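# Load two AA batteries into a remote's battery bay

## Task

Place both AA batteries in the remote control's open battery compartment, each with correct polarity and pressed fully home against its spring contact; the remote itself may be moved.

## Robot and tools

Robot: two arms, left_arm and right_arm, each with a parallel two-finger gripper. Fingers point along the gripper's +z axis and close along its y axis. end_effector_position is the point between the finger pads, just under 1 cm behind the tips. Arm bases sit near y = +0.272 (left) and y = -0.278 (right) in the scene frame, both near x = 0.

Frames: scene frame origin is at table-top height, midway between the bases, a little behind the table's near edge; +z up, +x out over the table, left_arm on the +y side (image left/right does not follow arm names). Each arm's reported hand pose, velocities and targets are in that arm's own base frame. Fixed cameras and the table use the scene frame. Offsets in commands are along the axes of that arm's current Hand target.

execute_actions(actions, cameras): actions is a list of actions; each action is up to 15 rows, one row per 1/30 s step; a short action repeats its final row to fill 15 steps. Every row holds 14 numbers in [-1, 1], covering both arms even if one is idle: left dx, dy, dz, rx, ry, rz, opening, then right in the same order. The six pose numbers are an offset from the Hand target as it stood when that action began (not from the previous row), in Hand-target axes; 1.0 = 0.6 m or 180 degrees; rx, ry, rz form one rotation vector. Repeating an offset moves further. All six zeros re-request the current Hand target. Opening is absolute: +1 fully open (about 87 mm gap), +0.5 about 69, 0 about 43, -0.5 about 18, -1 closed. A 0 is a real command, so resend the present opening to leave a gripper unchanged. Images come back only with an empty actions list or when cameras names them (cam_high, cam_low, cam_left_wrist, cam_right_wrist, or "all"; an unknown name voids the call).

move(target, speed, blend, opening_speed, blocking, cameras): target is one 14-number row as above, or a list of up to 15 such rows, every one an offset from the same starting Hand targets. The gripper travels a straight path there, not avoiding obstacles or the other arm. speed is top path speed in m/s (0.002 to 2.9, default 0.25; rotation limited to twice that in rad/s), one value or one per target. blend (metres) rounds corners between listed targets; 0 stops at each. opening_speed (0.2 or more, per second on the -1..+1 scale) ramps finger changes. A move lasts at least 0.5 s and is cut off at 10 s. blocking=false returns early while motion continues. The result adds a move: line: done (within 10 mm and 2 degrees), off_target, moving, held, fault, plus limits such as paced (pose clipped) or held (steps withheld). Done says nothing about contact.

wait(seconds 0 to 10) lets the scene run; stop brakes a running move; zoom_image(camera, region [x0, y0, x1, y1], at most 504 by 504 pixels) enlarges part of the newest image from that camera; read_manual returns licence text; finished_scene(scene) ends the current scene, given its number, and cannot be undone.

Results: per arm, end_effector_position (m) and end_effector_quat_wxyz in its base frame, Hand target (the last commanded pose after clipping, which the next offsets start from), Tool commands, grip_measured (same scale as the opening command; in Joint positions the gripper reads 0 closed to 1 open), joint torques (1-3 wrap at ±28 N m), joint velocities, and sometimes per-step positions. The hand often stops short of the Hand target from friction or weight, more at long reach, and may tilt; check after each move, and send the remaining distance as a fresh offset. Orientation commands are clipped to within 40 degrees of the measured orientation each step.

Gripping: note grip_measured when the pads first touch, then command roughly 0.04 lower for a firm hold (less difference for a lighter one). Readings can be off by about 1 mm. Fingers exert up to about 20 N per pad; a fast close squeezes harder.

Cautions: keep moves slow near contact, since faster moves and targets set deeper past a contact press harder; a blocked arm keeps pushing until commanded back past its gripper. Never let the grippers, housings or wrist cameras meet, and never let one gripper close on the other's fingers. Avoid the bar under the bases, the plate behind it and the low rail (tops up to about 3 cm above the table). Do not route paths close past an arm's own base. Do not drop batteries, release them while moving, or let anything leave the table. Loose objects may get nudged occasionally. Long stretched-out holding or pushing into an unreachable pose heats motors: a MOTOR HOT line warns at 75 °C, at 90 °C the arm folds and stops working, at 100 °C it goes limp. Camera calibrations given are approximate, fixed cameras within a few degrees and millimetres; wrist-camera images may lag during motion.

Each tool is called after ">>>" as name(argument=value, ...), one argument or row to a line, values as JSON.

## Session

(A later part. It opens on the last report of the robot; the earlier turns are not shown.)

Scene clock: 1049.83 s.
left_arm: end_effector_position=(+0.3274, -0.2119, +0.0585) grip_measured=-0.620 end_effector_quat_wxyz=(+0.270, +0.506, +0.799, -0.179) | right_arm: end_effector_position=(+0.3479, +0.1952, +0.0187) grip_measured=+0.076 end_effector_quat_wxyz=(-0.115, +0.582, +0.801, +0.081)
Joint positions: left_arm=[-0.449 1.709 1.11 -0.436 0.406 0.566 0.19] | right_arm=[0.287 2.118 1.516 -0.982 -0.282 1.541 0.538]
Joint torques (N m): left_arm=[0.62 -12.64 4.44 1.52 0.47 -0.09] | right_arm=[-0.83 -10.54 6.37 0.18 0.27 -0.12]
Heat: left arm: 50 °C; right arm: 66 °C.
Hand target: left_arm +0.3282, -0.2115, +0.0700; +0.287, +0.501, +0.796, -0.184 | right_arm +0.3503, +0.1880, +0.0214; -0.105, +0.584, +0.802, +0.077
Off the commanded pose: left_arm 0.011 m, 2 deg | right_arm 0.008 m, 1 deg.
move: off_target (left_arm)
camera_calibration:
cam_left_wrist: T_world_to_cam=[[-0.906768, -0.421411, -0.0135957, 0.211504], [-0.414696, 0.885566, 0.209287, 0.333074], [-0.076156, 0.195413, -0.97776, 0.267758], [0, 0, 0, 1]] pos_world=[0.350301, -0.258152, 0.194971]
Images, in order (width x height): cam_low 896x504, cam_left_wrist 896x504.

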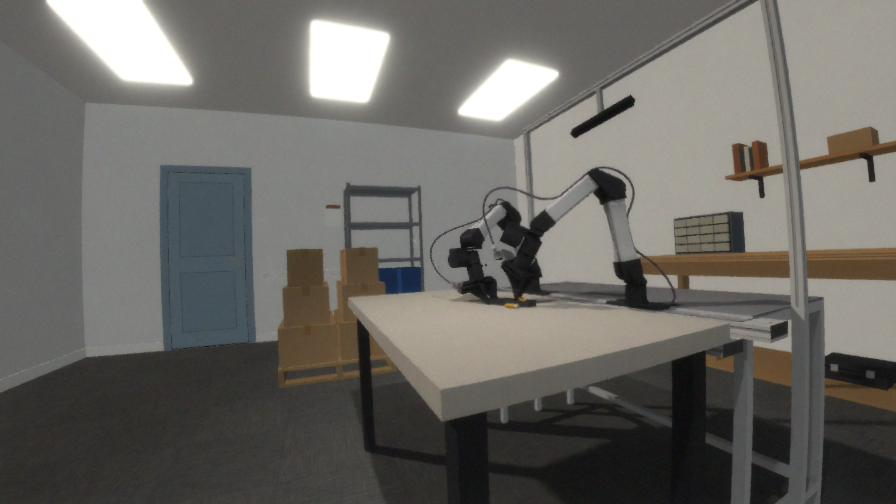

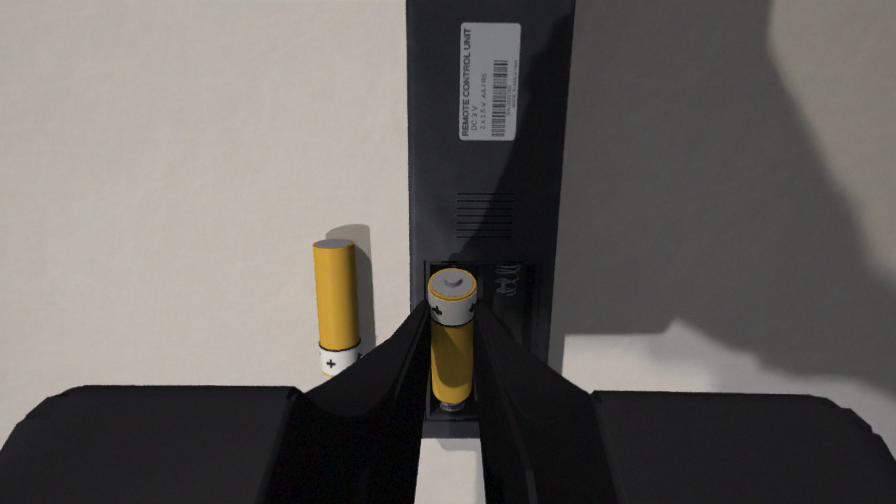

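>>> move(
  target=[
    [0.0105,0,0.0125,0,0,0,-0.7,0,0,0,0,0,0,0.02],
    [0.0105,0,0.0125,0,0,0,-0.45,0,0,0,0,0,0,0.02],
  ],
  speed=0.04,
  opening_speed=0.3,
  cameras=["cam_left_wrist","cam_low"],
)

>>> zoom_image(
  camera="cam_left_wrist",
  region=[380, 230, 560, 480],
)

>>> zoom_image(
  camera="cam_low",
  region=[470, 270, 560, 320],
)

Scene clock: 1056.90 s.
left_arm: end_effector_position=(+0.3286, -0.2140, +0.0554) grip_measured=-0.450 end_effector_quat_wxyz=(+0.279, +0.506, +0.796, -0.182) | right_arm: end_effector_position=(+0.3482, +0.1943, +0.0184) grip_measured=+0.076 end_effector_quat_wxyz=(-0.114, +0.582, +0.801, +0.080)
Joint positions: left_arm=[-0.449 1.709 1.087 -0.393 0.414 0.564 0.275] | right_arm=[0.286 2.118 1.516 -0.982 -0.279 1.541 0.538]
Joint torques (N m): left_arm=[0.66 -11.33 4.08 1.56 0.36 -0.03] | right_arm=[-0.64 -10.55 6.35 0.19 0.24 -0.13]
Heat: left arm: 52 °C; right arm: 66 °C.
Hand target: left_arm +0.3281, -0.2115, +0.0602; +0.287, +0.501, +0.796, -0.184 | right_arm +0.3503, +0.1880, +0.0214; -0.105, +0.584, +0.802, +0.077
Off the commanded pose: left_arm 0.005 m, 1 deg | right_arm 0.007 m, 1 deg.
move: done
camera_calibration:
cam_left_wrist: T_world_to_cam=[[-0.907659, -0.419256, -0.0194723, 0.212801], [-0.415037, 0.889688, 0.190264, 0.338166], [-0.0624451, 0.180776, -0.98154, 0.257825], [0, 0, 0, 1]] pos_world=[0.349602, -0.258252, 0.192869]
Images, in order (width x height): cam_low 896x504, cam_left_wrist 896x504.

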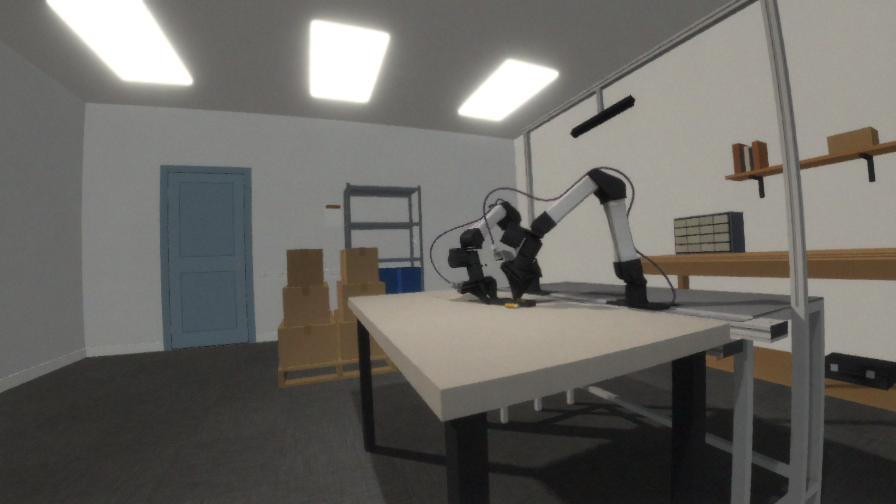

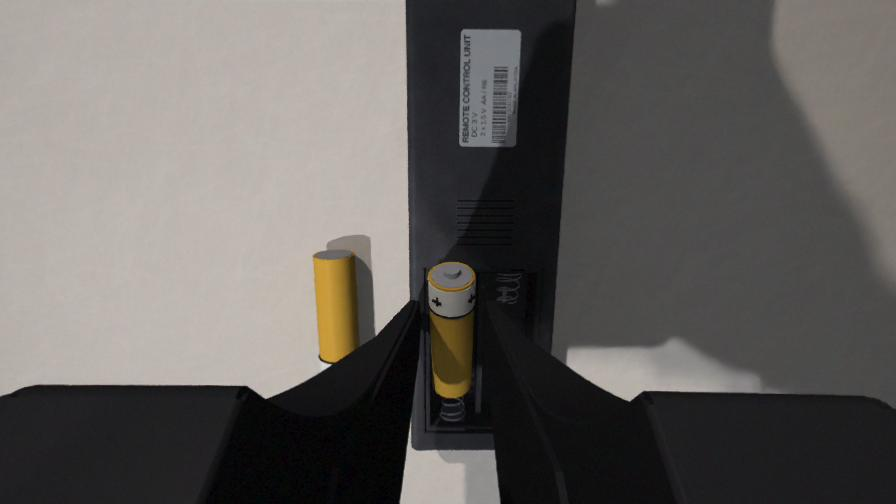

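Scaled by 2.016.

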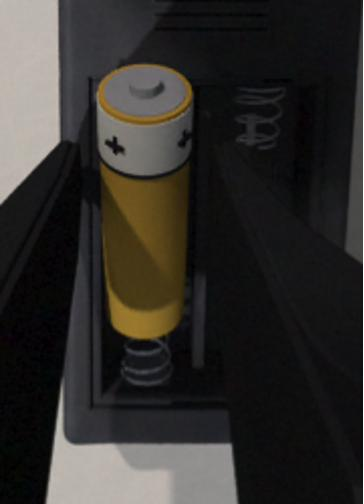

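Scaled by 5.600.

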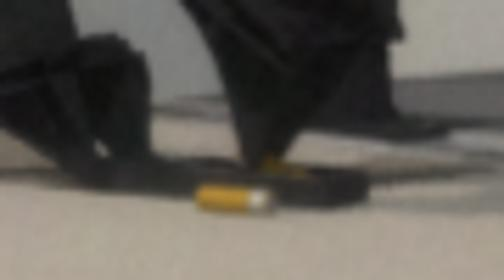

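>>> move(
  target=[-0.0482,0,-0.0575,0,0,0,-0.3,0,0,0,0,0,0,0.02],
  speed=0.08,
  cameras=["cam_left_wrist","cam_right_wrist"],
)

>>> zoom_image(
  camera="cam_left_wrist",
  region=[360, 180, 560, 380],
)

>>> zoom_image(
  camera="cam_right_wrist",
  region=[360, 280, 520, 460],
)

Scene clock: 1064.17 s.
left_arm: end_effector_position=(+0.3231, -0.2106, +0.0864) grip_measured=-0.300 end_effector_quat_wxyz=(+0.265, +0.504, +0.801, -0.183) | right_arm: end_effector_position=(+0.3485, +0.1933, +0.0184) grip_measured=+0.076 end_effector_quat_wxyz=(-0.114, +0.582, +0.801, +0.080)
Joint positions: left_arm=[-0.447 1.67 1.184 -0.561 0.414 0.564 0.35] | right_arm=[0.283 2.118 1.516 -0.983 -0.279 1.539 0.538]
Joint torques (N m): left_arm=[0.5 -12.22 6.82 1.37 0.35 -0.03] | right_arm=[-0.49 -10.56 6.45 0.18 0.25 -0.11]
Heat: left arm: 53 °C; right arm: 66 °C.
Hand target: left_arm +0.3284, -0.2115, +0.1053; +0.287, +0.501, +0.796, -0.183 | right_arm +0.3503, +0.1881, +0.0214; -0.105, +0.583, +0.802, +0.077
Off the commanded pose: left_arm 0.020 m, 3 deg | right_arm 0.006 m, 1 deg.
move: off_target (left_arm)
camera_calibration:
cam_left_wrist: T_world_to_cam=[[-0.907106, -0.420901, 0.000170925, 0.207562], [-0.411153, 0.886183, 0.213618, 0.322847], [-0.0900636, 0.193704, -0.976917, 0.29846], [0, 0, 0, 1]] pos_world=[0.347901, -0.256552, 0.222569]
cam_right_wrist: T_world_to_cam=[[-0.951545, -0.307177, 0.0143358, 0.388918], [-0.111869, 0.389209, 0.914331, -0.0309908], [-0.286441, 0.868423, -0.404714, 0.0819061], [0, 0, 0, 1]] pos_world=[0.390067, 0.0603992, 0.055909]
Images, in order (width x height): cam_left_wrist 896x504, cam_right_wrist 896x504.

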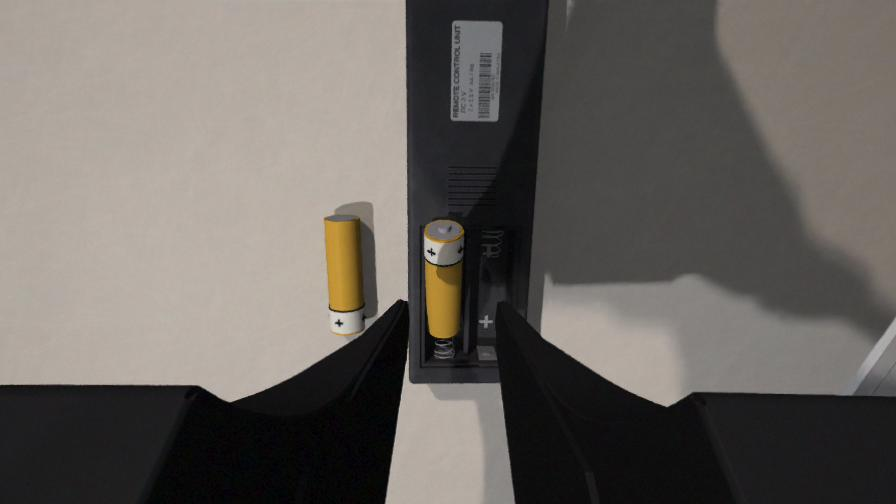

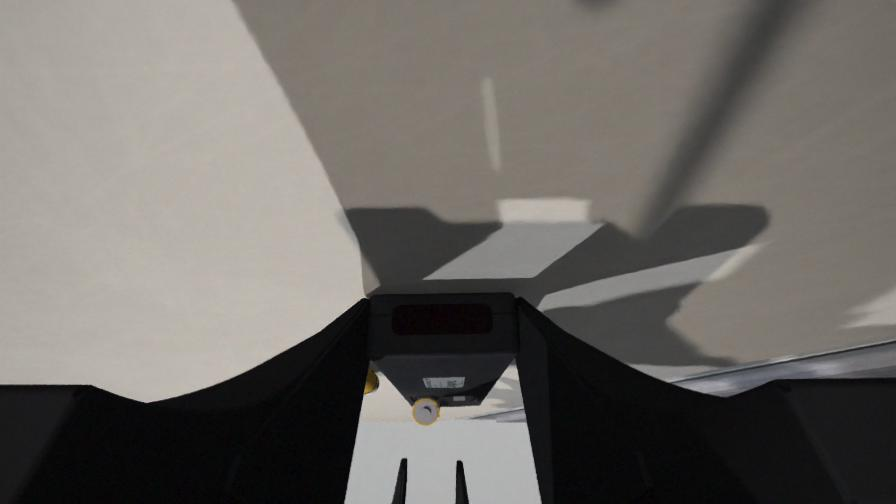

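Scaled by 2.520.

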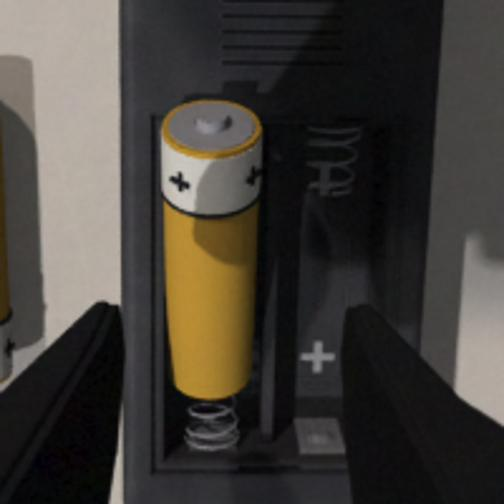

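Scaled by 2.800.

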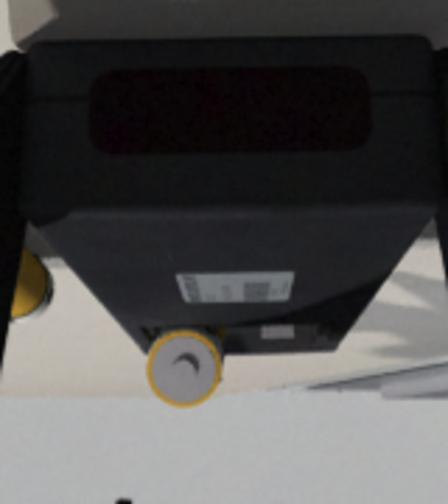

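>>> move(
  target=[-0.0393,0.0003,0.0663,0,0,0,-0.97,0,0,0,0,0,0,0.02],
  speed=0.1,
  opening_speed=1,
  cameras=["cam_left_wrist","cam_right_wrist"],
)

Scene clock: 1085.47 s.
left_arm: end_effector_position=(+0.3372, -0.2447, +0.0856) grip_measured=-0.970 end_effector_quat_wxyz=(+0.273, +0.503, +0.799, -0.188) | right_arm: end_effector_position=(+0.3485, +0.1933, +0.0184) grip_measured=+0.076 end_effector_quat_wxyz=(-0.114, +0.582, +0.801, +0.080)
Joint positions: left_arm=[-0.512 1.759 1.271 -0.517 0.389 0.497 0.015] | right_arm=[0.283 2.118 1.516 -0.983 -0.279 1.539 0.538]
Joint torques (N m): left_arm=[-0.49 -8.5 7.12 1.78 0.15 -0.04] | right_arm=[-0.42 -10.54 6.43 0.19 0.25 -0.11]
Heat: left arm: 55 °C; right arm: 67 °C.
Hand target: left_arm +0.3473, -0.2508, +0.0898; +0.287, +0.501, +0.796, -0.184 | right_arm +0.3503, +0.1881, +0.0214; -0.105, +0.583, +0.802, +0.077
Off the commanded pose: left_arm 0.013 m, 2 deg | right_arm 0.006 m, 1 deg.
move: off_target (left_arm)
camera_calibration:
cam_left_wrist: T_world_to_cam=[[-0.906681, -0.421816, -0.000801564, 0.205726], [-0.413817, 0.889115, 0.195528, 0.362276], [-0.0817641, 0.177613, -0.980698, 0.299109], [0, 0, 0, 1]] pos_world=[0.360901, -0.288452, 0.222666]
cam_right_wrist: T_world_to_cam=[[-0.951545, -0.307177, 0.0143358, 0.388918], [-0.111869, 0.389209, 0.914331, -0.0309908], [-0.286441, 0.868423, -0.404714, 0.0819061], [0, 0, 0, 1]] pos_world=[0.390067, 0.0603992, 0.055909]
Images, in order (width x height): cam_left_wrist 896x504, cam_right_wrist 896x504.

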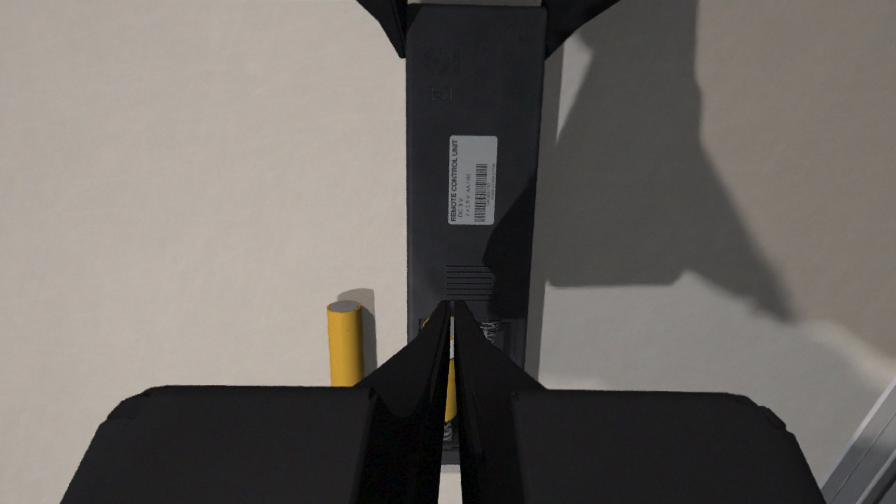

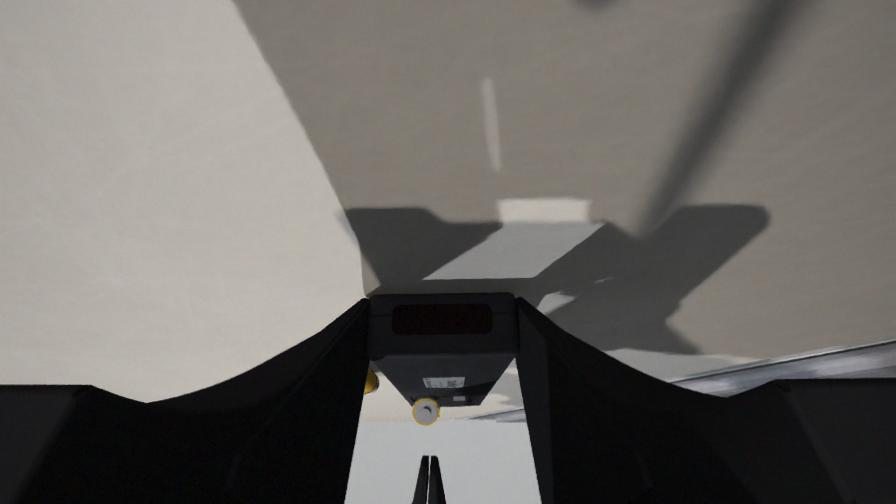

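>>> move(
  target=[0.0213,0.0045,0.0432,0,0,0,-0.97,0,0,0,0,0,0,0.02],
  speed=0.06,
  cameras=["cam_left_wrist","cam_right_wrist"],
)

>>> zoom_image(
  camera="cam_right_wrist",
  region=[360, 280, 520, 460],
)

Scene clock: 1095.90 s.
left_arm: end_effector_position=(+0.3510, -0.2519, +0.0676) grip_measured=-0.970 end_effector_quat_wxyz=(+0.286, +0.501, +0.795, -0.186) | right_arm: end_effector_position=(+0.3485, +0.1933, +0.0184) grip_measured=+0.076 end_effector_quat_wxyz=(-0.114, +0.582, +0.801, +0.080)
Joint positions: left_arm=[-0.512 1.814 1.253 -0.415 0.386 0.493 0.015] | right_arm=[0.283 2.118 1.516 -0.983 -0.279 1.539 0.538]
Joint torques (N m): left_arm=[-0.96 -8.81 4.9 1.83 0.16 -0.03] | right_arm=[-0.44 -10.56 6.42 0.18 0.24 -0.11]
Heat: left arm: 54 °C; right arm: 67 °C.
Hand target: left_arm +0.3525, -0.2558, +0.0617; +0.287, +0.501, +0.796, -0.184 | right_arm +0.3503, +0.1881, +0.0214; -0.105, +0.583, +0.802, +0.077
Off the commanded pose: left_arm 0.007 m, 0 deg | right_arm 0.006 m, 1 deg.
move: done
camera_calibration:
cam_left_wrist: T_world_to_cam=[[-0.904169, -0.426832, -0.0171052, 0.214126], [-0.423073, 0.889233, 0.173994, 0.382626], [-0.0590558, 0.164557, -0.984598, 0.27288], [0, 0, 0, 1]] pos_world=[0.3716, -0.293752, 0.205765]
cam_right_wrist: T_world_to_cam=[[-0.951545, -0.307177, 0.0143358, 0.388918], [-0.111869, 0.389209, 0.914331, -0.0309908], [-0.286441, 0.868423, -0.404714, 0.0819061], [0, 0, 0, 1]] pos_world=[0.390067, 0.0603992, 0.055909]
Images, in order (width x height): cam_left_wrist 896x504, cam_right_wrist 896x504.

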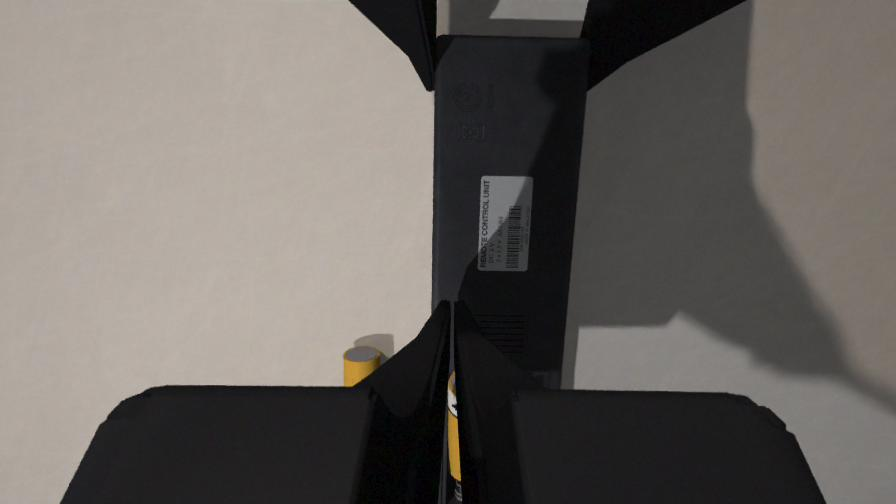

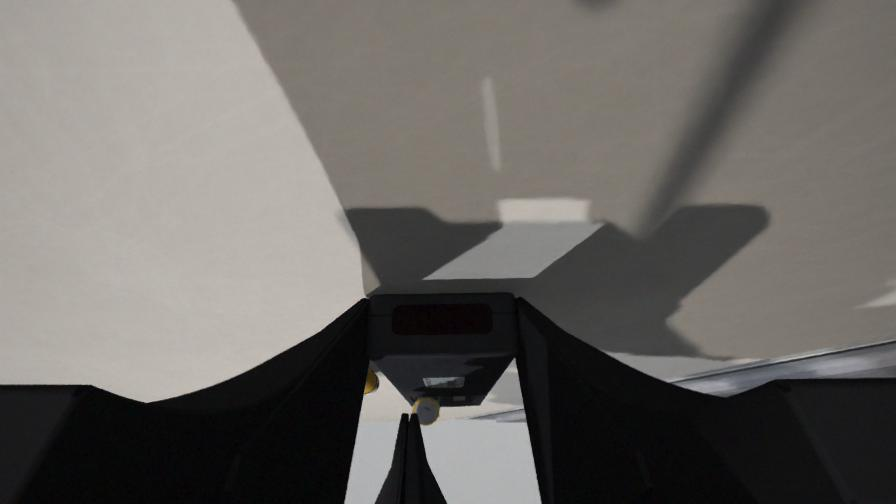

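Scaled by 2.800.

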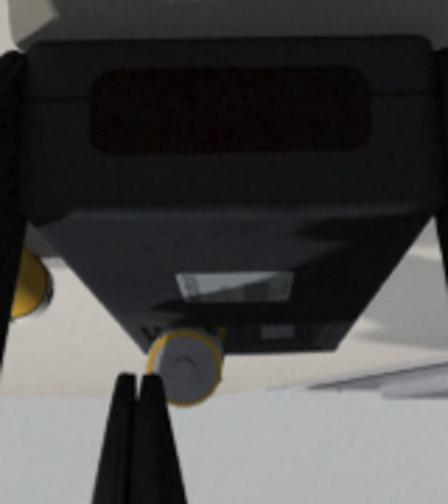

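>>> move(
  target=[0.0107,-0.0125,0.0128,0,0,0,-0.97,0,0,0,0,0,0,0.02],
  speed=0.06,
  cameras=["cam_left_wrist","cam_right_wrist"],
)

>>> zoom_image(
  camera="cam_right_wrist",
  region=[360, 280, 520, 460],
)

Scene clock: 1112.07 s.
left_arm: end_effector_position=(+0.3443, -0.2569, +0.0576) grip_measured=-0.970 end_effector_quat_wxyz=(+0.286, +0.502, +0.794, -0.187) | right_arm: end_effector_position=(+0.3485, +0.1931, +0.0183) grip_measured=+0.076 end_effector_quat_wxyz=(-0.114, +0.582, +0.801, +0.079)
Joint positions: left_arm=[-0.532 1.814 1.21 -0.365 0.377 0.478 0.015] | right_arm=[0.283 2.118 1.516 -0.983 -0.278 1.538 0.538]
Joint torques (N m): left_arm=[-0.73 -8.98 4.7 1.81 0.12 -0.02] | right_arm=[-0.5 -10.56 6.39 0.19 0.22 -0.1]
Heat: left arm: 52 °C; right arm: 67 °C.
Hand target: left_arm +0.3456, -0.2591, +0.0517; +0.287, +0.501, +0.796, -0.184 | right_arm +0.3503, +0.1880, +0.0214; -0.105, +0.583, +0.802, +0.077
Off the commanded pose: left_arm 0.006 m, 0 deg | right_arm 0.006 m, 1 deg.
move: done
camera_calibration:
cam_left_wrist: T_world_to_cam=[[-0.905584, -0.423838, -0.0167189, 0.207052], [-0.420135, 0.890855, 0.172814, 0.385473], [-0.0583509, 0.163521, -0.984813, 0.263013], [0, 0, 0, 1]] pos_world=[0.364801, -0.298653, 0.195865]
cam_right_wrist: T_world_to_cam=[[-0.951432, -0.307524, 0.0143201, 0.388863], [-0.112361, 0.390181, 0.913856, -0.0308812], [-0.286621, 0.867864, -0.405785, 0.0821977], [0, 0, 0, 1]] pos_world=[0.390067, 0.0602978, 0.056007]
Images, in order (width x height): cam_left_wrist 896x504, cam_right_wrist 896x504.

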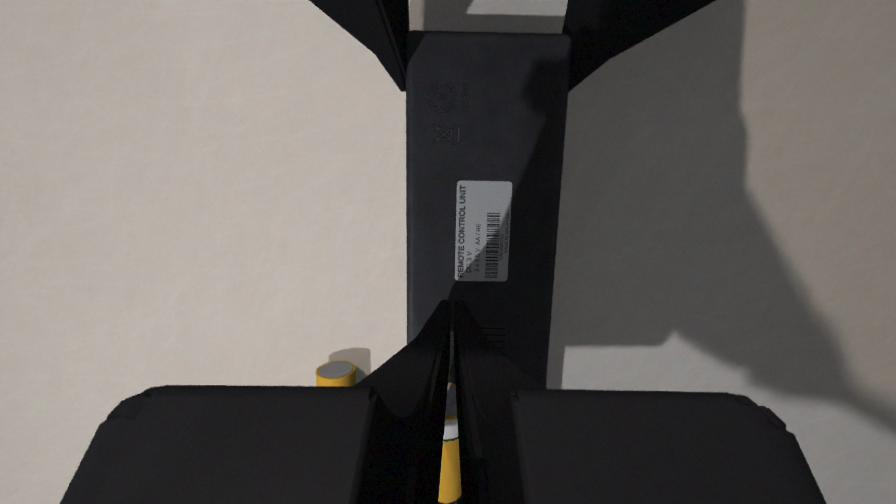

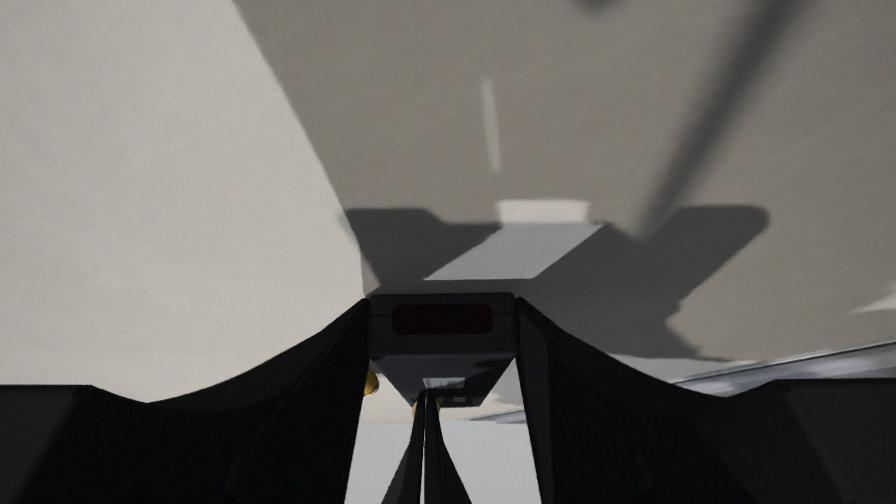

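Scaled by 2.800.

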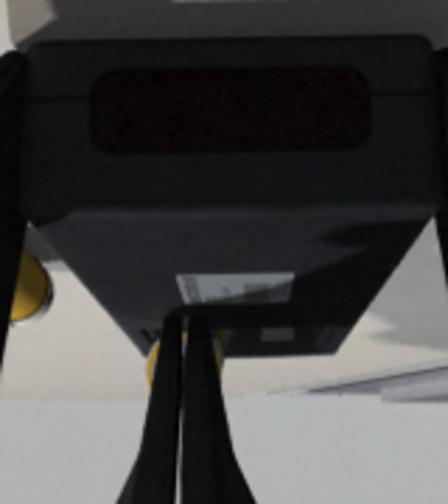

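>>> move(
  target=[0.0218,0,-0.0183,0,0,0,-0.97,0,0,0,0,0,0,0.02],
  speed=0.05,
  cameras=["cam_left_wrist","cam_right_wrist"],
)

>>> zoom_image(
  camera="cam_right_wrist",
  region=[360, 280, 520, 460],
)

Scene clock: 1118.83 s.
left_arm: end_effector_position=(+0.3453, -0.2529, +0.0560) grip_measured=-0.970 end_effector_quat_wxyz=(+0.299, +0.498, +0.792, -0.188) | right_arm: end_effector_position=(+0.3486, +0.1926, +0.0180) grip_measured=+0.076 end_effector_quat_wxyz=(-0.112, +0.582, +0.801, +0.078)
Joint positions: left_arm=[-0.52 1.795 1.166 -0.315 0.383 0.478 0.015] | right_arm=[0.283 2.118 1.516 -0.983 -0.274 1.538 0.538]
Joint torques (N m): left_arm=[0.64 -11.59 3.6 1.35 0.25 0.2] | right_arm=[-0.39 -10.51 6.42 0.18 0.2 -0.09]
Heat: left arm: 52 °C; right arm: 67 °C.
Hand target: left_arm +0.3384, -0.2437, +0.0519; +0.287, +0.501, +0.796, -0.184 | right_arm +0.3503, +0.1880, +0.0214; -0.105, +0.583, +0.802, +0.077
Off the commanded pose: left_arm 0.012 m, 2 deg | right_arm 0.006 m, 1 deg.
move: off_target (left_arm)
camera_calibration:
cam_left_wrist: T_world_to_cam=[[-0.9017, -0.431496, -0.0273694, 0.206872], [-0.430503, 0.890156, 0.149298, 0.387295], [-0.0400584, 0.146405, -0.988413, 0.250425], [0, 0, 0, 1]] pos_world=[0.3633, -0.292152, 0.195363]
cam_right_wrist: T_world_to_cam=[[-0.951413, -0.307578, 0.0144402, 0.388821], [-0.113256, 0.393168, 0.912465, -0.0306415], [-0.286331, 0.866496, -0.408901, 0.0827991], [0, 0, 0, 1]] pos_world=[0.390167, 0.0598951, 0.0562012]
Images, in order (width x height): cam_left_wrist 896x504, cam_right_wrist 896x504.

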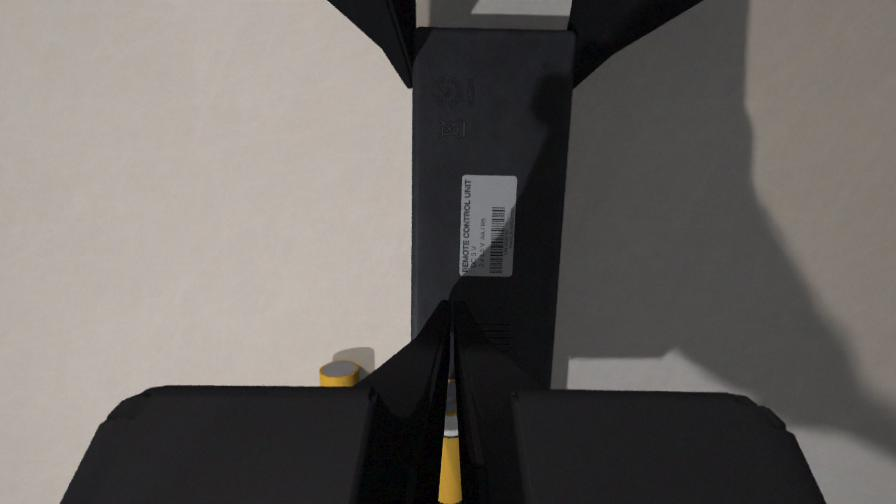

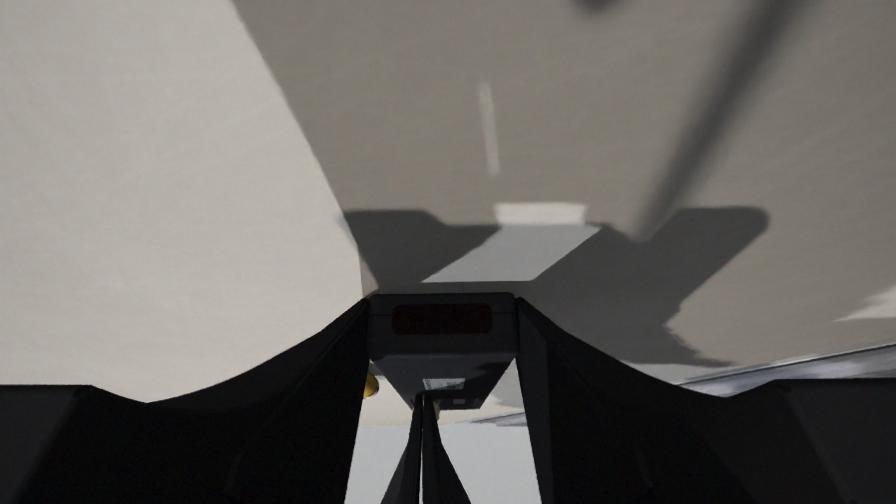

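Scaled by 2.800.

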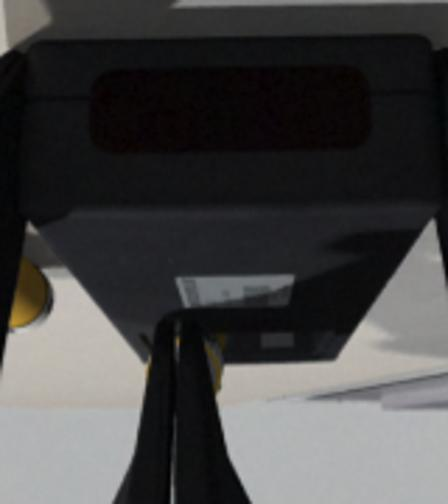

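>>> move(
  target=[0.0083,0,-0.0158,0,0.011,0,-0.97,0,0,0,0,0,0,0.02],
  speed=0.05,
  cameras=["cam_left_wrist"],
)

Scene clock: 1123.60 s.
left_arm: end_effector_position=(+0.3408, -0.2453, +0.0557) grip_measured=-0.970 end_effector_quat_wxyz=(+0.287, +0.502, +0.795, -0.184) | right_arm: end_effector_position=(+0.3486, +0.1926, +0.0180) grip_measured=+0.076 end_effector_quat_wxyz=(-0.112, +0.582, +0.801, +0.078)
Joint positions: left_arm=[-0.511 1.784 1.166 -0.356 0.383 0.497 0.015] | right_arm=[0.283 2.118 1.516 -0.983 -0.274 1.538 0.538]
Joint torques (N m): left_arm=[0.55 -12.03 4.59 1.06 0.11 0.22] | right_arm=[-0.4 -10.55 6.41 0.19 0.18 -0.11]
Heat: left arm: 52 °C; right arm: 68 °C.
Hand target: left_arm +0.3340, -0.2347, +0.0558; +0.273, +0.504, +0.801, -0.175 | right_arm +0.3503, +0.1880, +0.0214; -0.105, +0.583, +0.802, +0.077
Off the commanded pose: left_arm 0.012 m, 2 deg | right_arm 0.006 m, 1 deg.
move: off_target (left_arm)
camera_calibration:
cam_left_wrist: T_world_to_cam=[[-0.904641, -0.42558, -0.0224997, 0.20829], [-0.422732, 0.889387, 0.174034, 0.374486], [-0.0540545, 0.16695, -0.984483, 0.258362], [0, 0, 0, 1]] pos_world=[0.360701, -0.287552, 0.193866]
Images, in order (width x height): cam_left_wrist 896x504.

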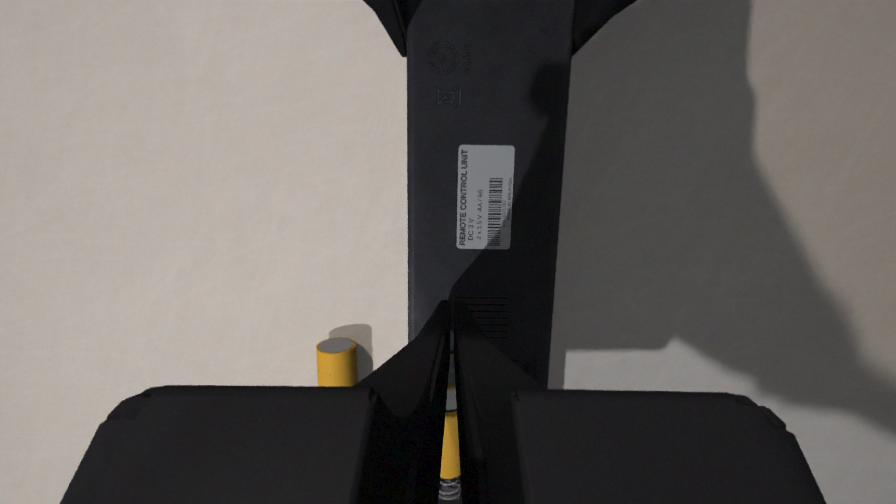

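>>> move(
  target=[0.0083,0,-0.0125,0,0,0,-0.97,0,0,0,0,0,0,0.02],
  speed=0.05,
  cameras=["cam_left_wrist"],
)

>>> move(
  target=[0.0083,0,-0.0125,0,0,0,-0.97,0,0,0,0,0,0,0.02],
  speed=0.05,
  cameras=["cam_left_wrist", "cam_right_wrist"],
)

>>> zoom_image(
  camera="cam_right_wrist",
  region=[360, 280, 520, 460],
)

Scene clock: 1131.40 s.
left_arm: end_effector_position=(+0.3379, -0.2386, +0.0559) grip_measured=-0.970 end_effector_quat_wxyz=(+0.283, +0.503, +0.796, -0.181) | right_arm: end_effector_position=(+0.3486, +0.1927, +0.0181) grip_measured=+0.076 end_effector_quat_wxyz=(-0.112, +0.582, +0.801, +0.078)
Joint positions: left_arm=[-0.501 1.769 1.154 -0.372 0.383 0.509 0.015] | right_arm=[0.283 2.118 1.516 -0.983 -0.275 1.538 0.538]
Joint torques (N m): left_arm=[0.9 -12.97 3.96 1.08 0.2 0.22] | right_arm=[-0.36 -10.55 6.43 0.2 0.19 -0.11]
Heat: left arm: 52 °C; right arm: 68 °C.
Hand target: left_arm +0.3303, -0.2270, +0.0587; +0.273, +0.504, +0.801, -0.175 | right_arm +0.3503, +0.1880, +0.0214; -0.105, +0.583, +0.802, +0.077
Off the commanded pose: left_arm 0.014 m, 1 deg | right_arm 0.006 m, 1 deg.
move: off_target (left_arm)
camera_calibration:
cam_left_wrist: T_world_to_cam=[[-0.904391, -0.426115, -0.0224492, 0.208385], [-0.422655, 0.887332, 0.184401, 0.366083], [-0.0586562, 0.176259, -0.982595, 0.26104], [0, 0, 0, 1]] pos_world=[0.3585, -0.282052, 0.193668]
Images, in order (width x height): cam_left_wrist 896x504.

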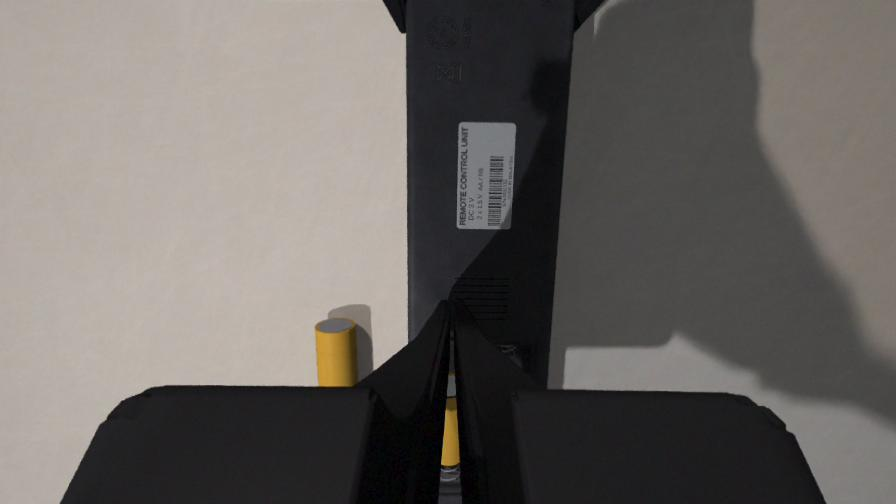

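Scene clock: 1132.20 s.
left_arm: end_effector_position=(+0.3373, -0.2334, +0.0618) grip_measured=-0.970 end_effector_quat_wxyz=(+0.291, +0.504, +0.793, -0.181) | right_arm: end_effector_position=(+0.3484, +0.1935, +0.0185) grip_measured=+0.076 end_effector_quat_wxyz=(-0.114, +0.582, +0.801, +0.080)
Joint positions: left_arm=[-0.489 1.74 1.137 -0.372 0.391 0.523 0.015] | right_arm=[0.283 2.118 1.516 -0.983 -0.28 1.538 0.538]
Joint torques (N m): left_arm=[1.16 -12.57 3.88 0.93 0.19 0.15] | right_arm=[-0.36 -10.52 6.37 0.18 0.25 -0.11]
Heat: left arm: 52 °C; right arm: 68 °C.
Hand target: left_arm +0.3267, -0.2193, +0.0616; +0.273, +0.504, +0.801, -0.175 | right_arm +0.3503, +0.1880, +0.0214; -0.105, +0.584, +0.802, +0.077
Off the commanded pose: left_arm 0.018 m, 2 deg | right_arm 0.006 m, 1 deg.
move: off_target (left_arm)
camera_calibration:
cam_left_wrist: T_world_to_cam=[[-0.905017, -0.424084, -0.0331078, 0.211516], [-0.423201, 0.889803, 0.170739, 0.3619], [-0.0429483, 0.168533, -0.98476, 0.258901], [0, 0, 0, 1]] pos_world=[0.355701, -0.275952, 0.200168]
cam_right_wrist: T_world_to_cam=[[-0.951442, -0.307498, 0.0142452, 0.388837], [-0.111758, 0.388173, 0.914785, -0.031049], [-0.286824, 0.868773, -0.403689, 0.0818618], [0, 0, 0, 1]] pos_world=[0.389966, 0.0604996, 0.0559108]
Images, in order (width x height): cam_left_wrist 896x504, cam_right_wrist 896x504.

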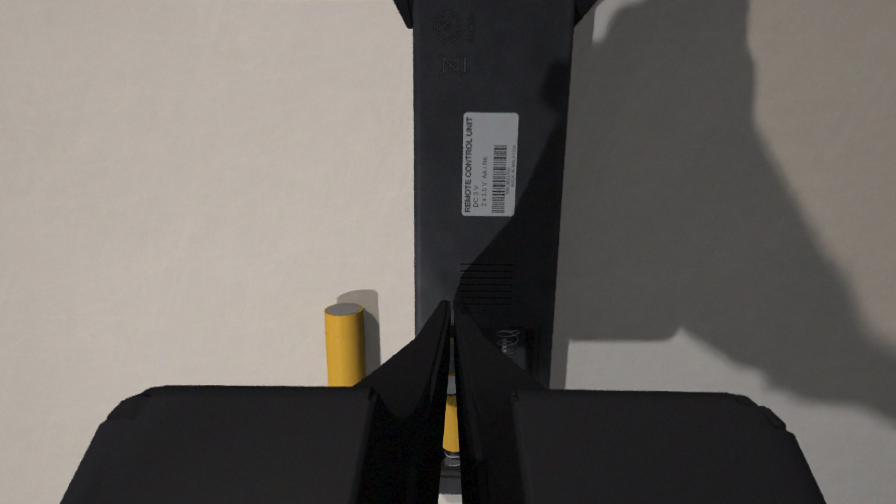

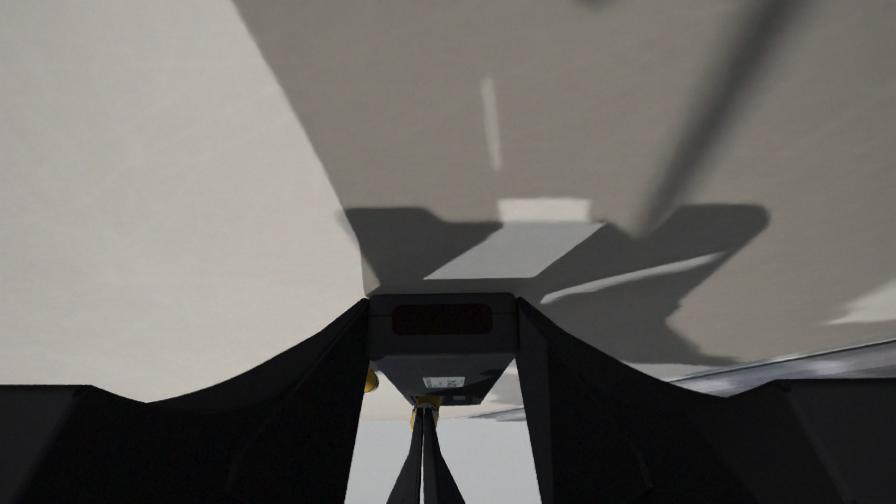

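Scaled by 2.800.

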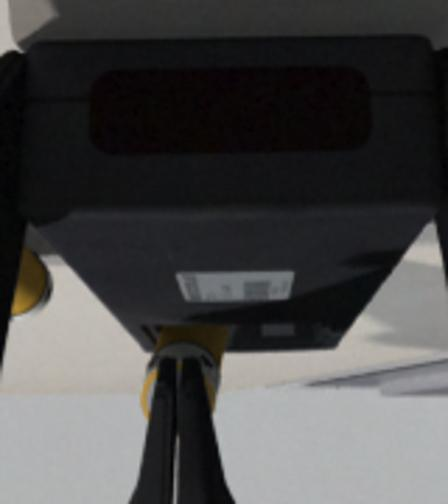

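>>> move(
  target=[-0.03,0,-0.045,0,0,0,-0.97,0,0,0,0,0,0,0.02],
  speed=0.06,
  cameras=["cam_left_wrist", "cam_right_wrist"],
)

>>> zoom_image(
  camera="cam_right_wrist",
  region=[360, 280, 520, 460],
)

Scene clock: 1139.63 s.
left_arm: end_effector_position=(+0.3271, -0.2236, +0.0816) grip_measured=-0.970 end_effector_quat_wxyz=(+0.270, +0.501, +0.802, -0.181) | right_arm: end_effector_position=(+0.3484, +0.1933, +0.0185) grip_measured=+0.076 end_effector_quat_wxyz=(-0.114, +0.582, +0.801, +0.080)
Joint positions: left_arm=[-0.479 1.698 1.19 -0.515 0.392 0.527 0.015] | right_arm=[0.283 2.118 1.516 -0.983 -0.279 1.538 0.538]
Joint torques (N m): left_arm=[0.69 -12.33 6.38 0.99 0.23 0.21] | right_arm=[-0.43 -10.56 6.41 0.19 0.24 -0.11]
Heat: left arm: 52 °C; right arm: 68 °C.
Hand target: left_arm +0.3258, -0.2171, +0.0940; +0.273, +0.504, +0.801, -0.175 | right_arm +0.3503, +0.1880, +0.0214; -0.105, +0.583, +0.802, +0.077
Off the commanded pose: left_arm 0.014 m, 1 deg | right_arm 0.006 m, 1 deg.
move: off_target (left_arm)
camera_calibration:
cam_left_wrist: T_world_to_cam=[[-0.903251, -0.429055, -0.0069898, 0.203218], [-0.421032, 0.88298, 0.207555, 0.340108], [-0.0828808, 0.190418, -0.978198, 0.293744], [0, 0, 0, 1]] pos_world=[0.351099, -0.269051, 0.218169]
cam_right_wrist: T_world_to_cam=[[-0.951334, -0.307836, 0.0141924, 0.388913], [-0.112162, 0.388785, 0.914476, -0.0308983], [-0.287026, 0.86838, -0.404391, 0.0820326], [0, 0, 0, 1]] pos_world=[0.390066, 0.0604986, 0.0559095]
Images, in order (width x height): cam_left_wrist 896x504, cam_right_wrist 896x504.

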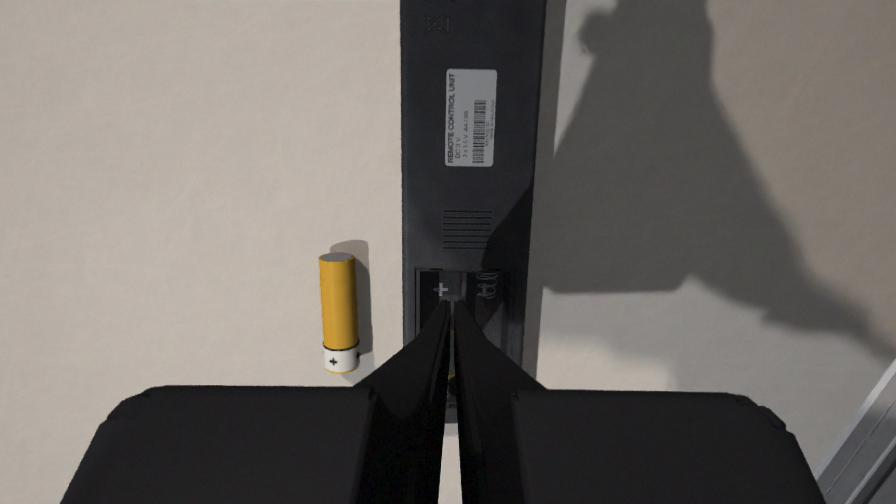

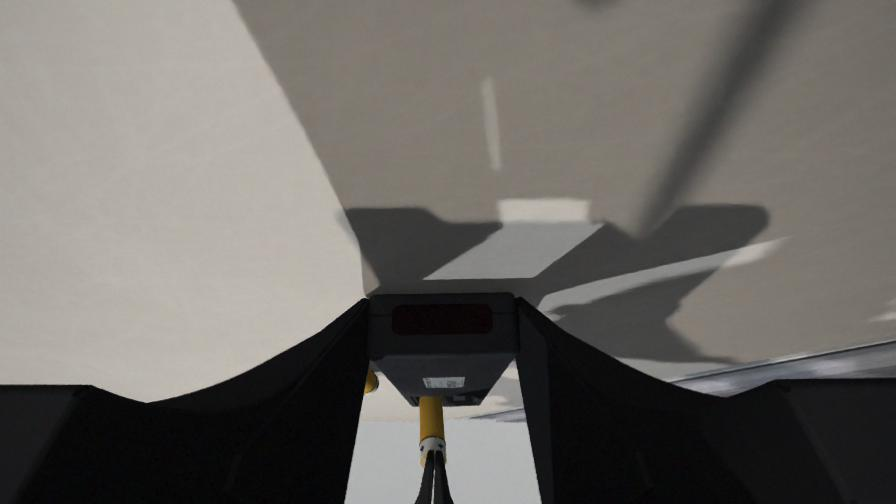

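Scaled by 2.800.

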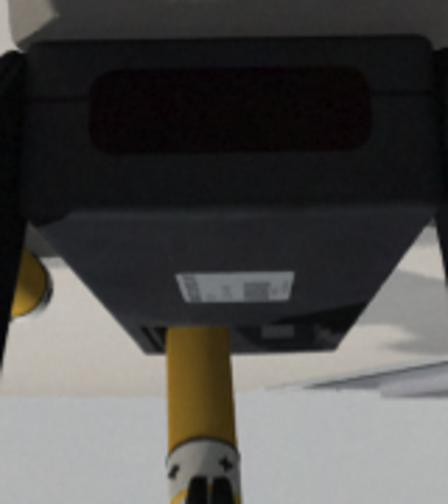

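>>> zoom_image(
  camera="cam_left_wrist",
  region=[380, 250, 560, 450],
)

>>> wait(
  seconds=0.1,
  cameras=["cam_low", "cam_right_wrist"],
)

>>> zoom_image(
  camera="cam_low",
  region=[470, 270, 560, 320],
)

Scaled by 2.520.

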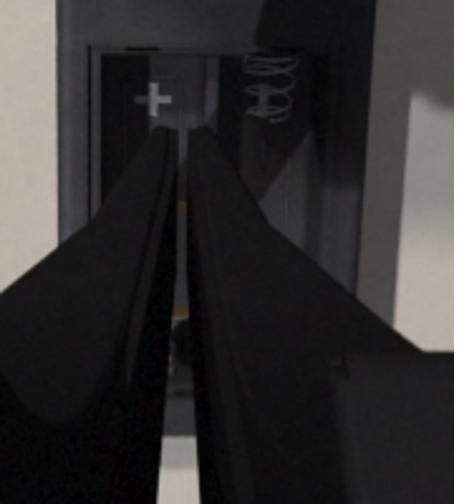

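Scene clock: 1145.60 s.
left_arm: end_effector_position=(+0.3271, -0.2236, +0.0816) grip_measured=-0.970 end_effector_quat_wxyz=(+0.270, +0.502, +0.802, -0.181) | right_arm: end_effector_position=(+0.3484, +0.1933, +0.0185) grip_measured=+0.076 end_effector_quat_wxyz=(-0.114, +0.582, +0.801, +0.080)
Joint positions: left_arm=[-0.479 1.698 1.19 -0.515 0.392 0.527 0.015] | right_arm=[0.283 2.118 1.516 -0.983 -0.279 1.538 0.538]
Joint torques (N m): left_arm=[0.79 -12.33 6.37 1 0.23 0.21] | right_arm=[-0.44 -10.56 6.45 0.19 0.24 -0.11]
Heat: left arm: 53 °C; right arm: 68 °C.
Hand target: left_arm +0.3259, -0.2171, +0.0940; +0.273, +0.504, +0.801, -0.175 | right_arm +0.3503, +0.1880, +0.0214; -0.105, +0.583, +0.802, +0.077
Tool commands: left_gripper/opening=-0.97 right_gripper/opening=+0.02
Off the commanded pose: left_arm 0.014 m, 1 deg | right_arm 0.006 m, 1 deg.
wait: 0.10 s; at rest from the start
camera_calibration:
cam_right_wrist: T_world_to_cam=[[-0.951334, -0.307836, 0.0141924, 0.388913], [-0.112162, 0.388785, 0.914476, -0.0308983], [-0.287026, 0.86838, -0.404391, 0.0820326], [0, 0, 0, 1]] pos_world=[0.390066, 0.0604986, 0.0559095]
Images, in order (width x height): cam_low 896x504, cam_right_wrist 896x504.

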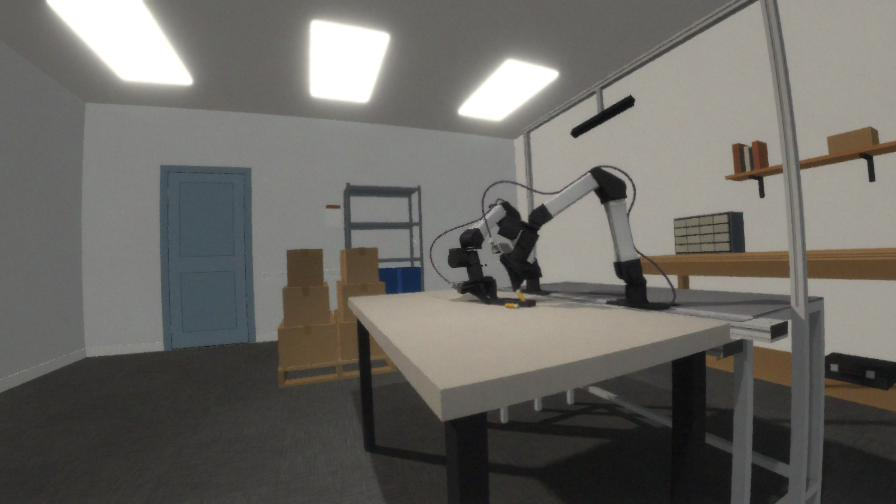

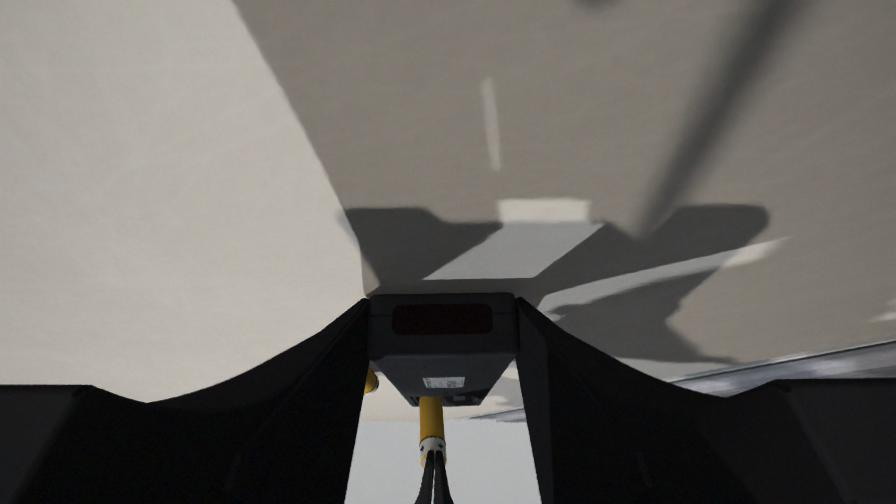

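Scaled by 5.600.

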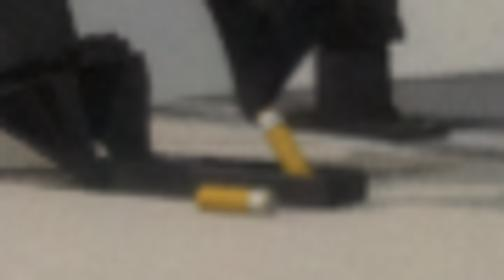

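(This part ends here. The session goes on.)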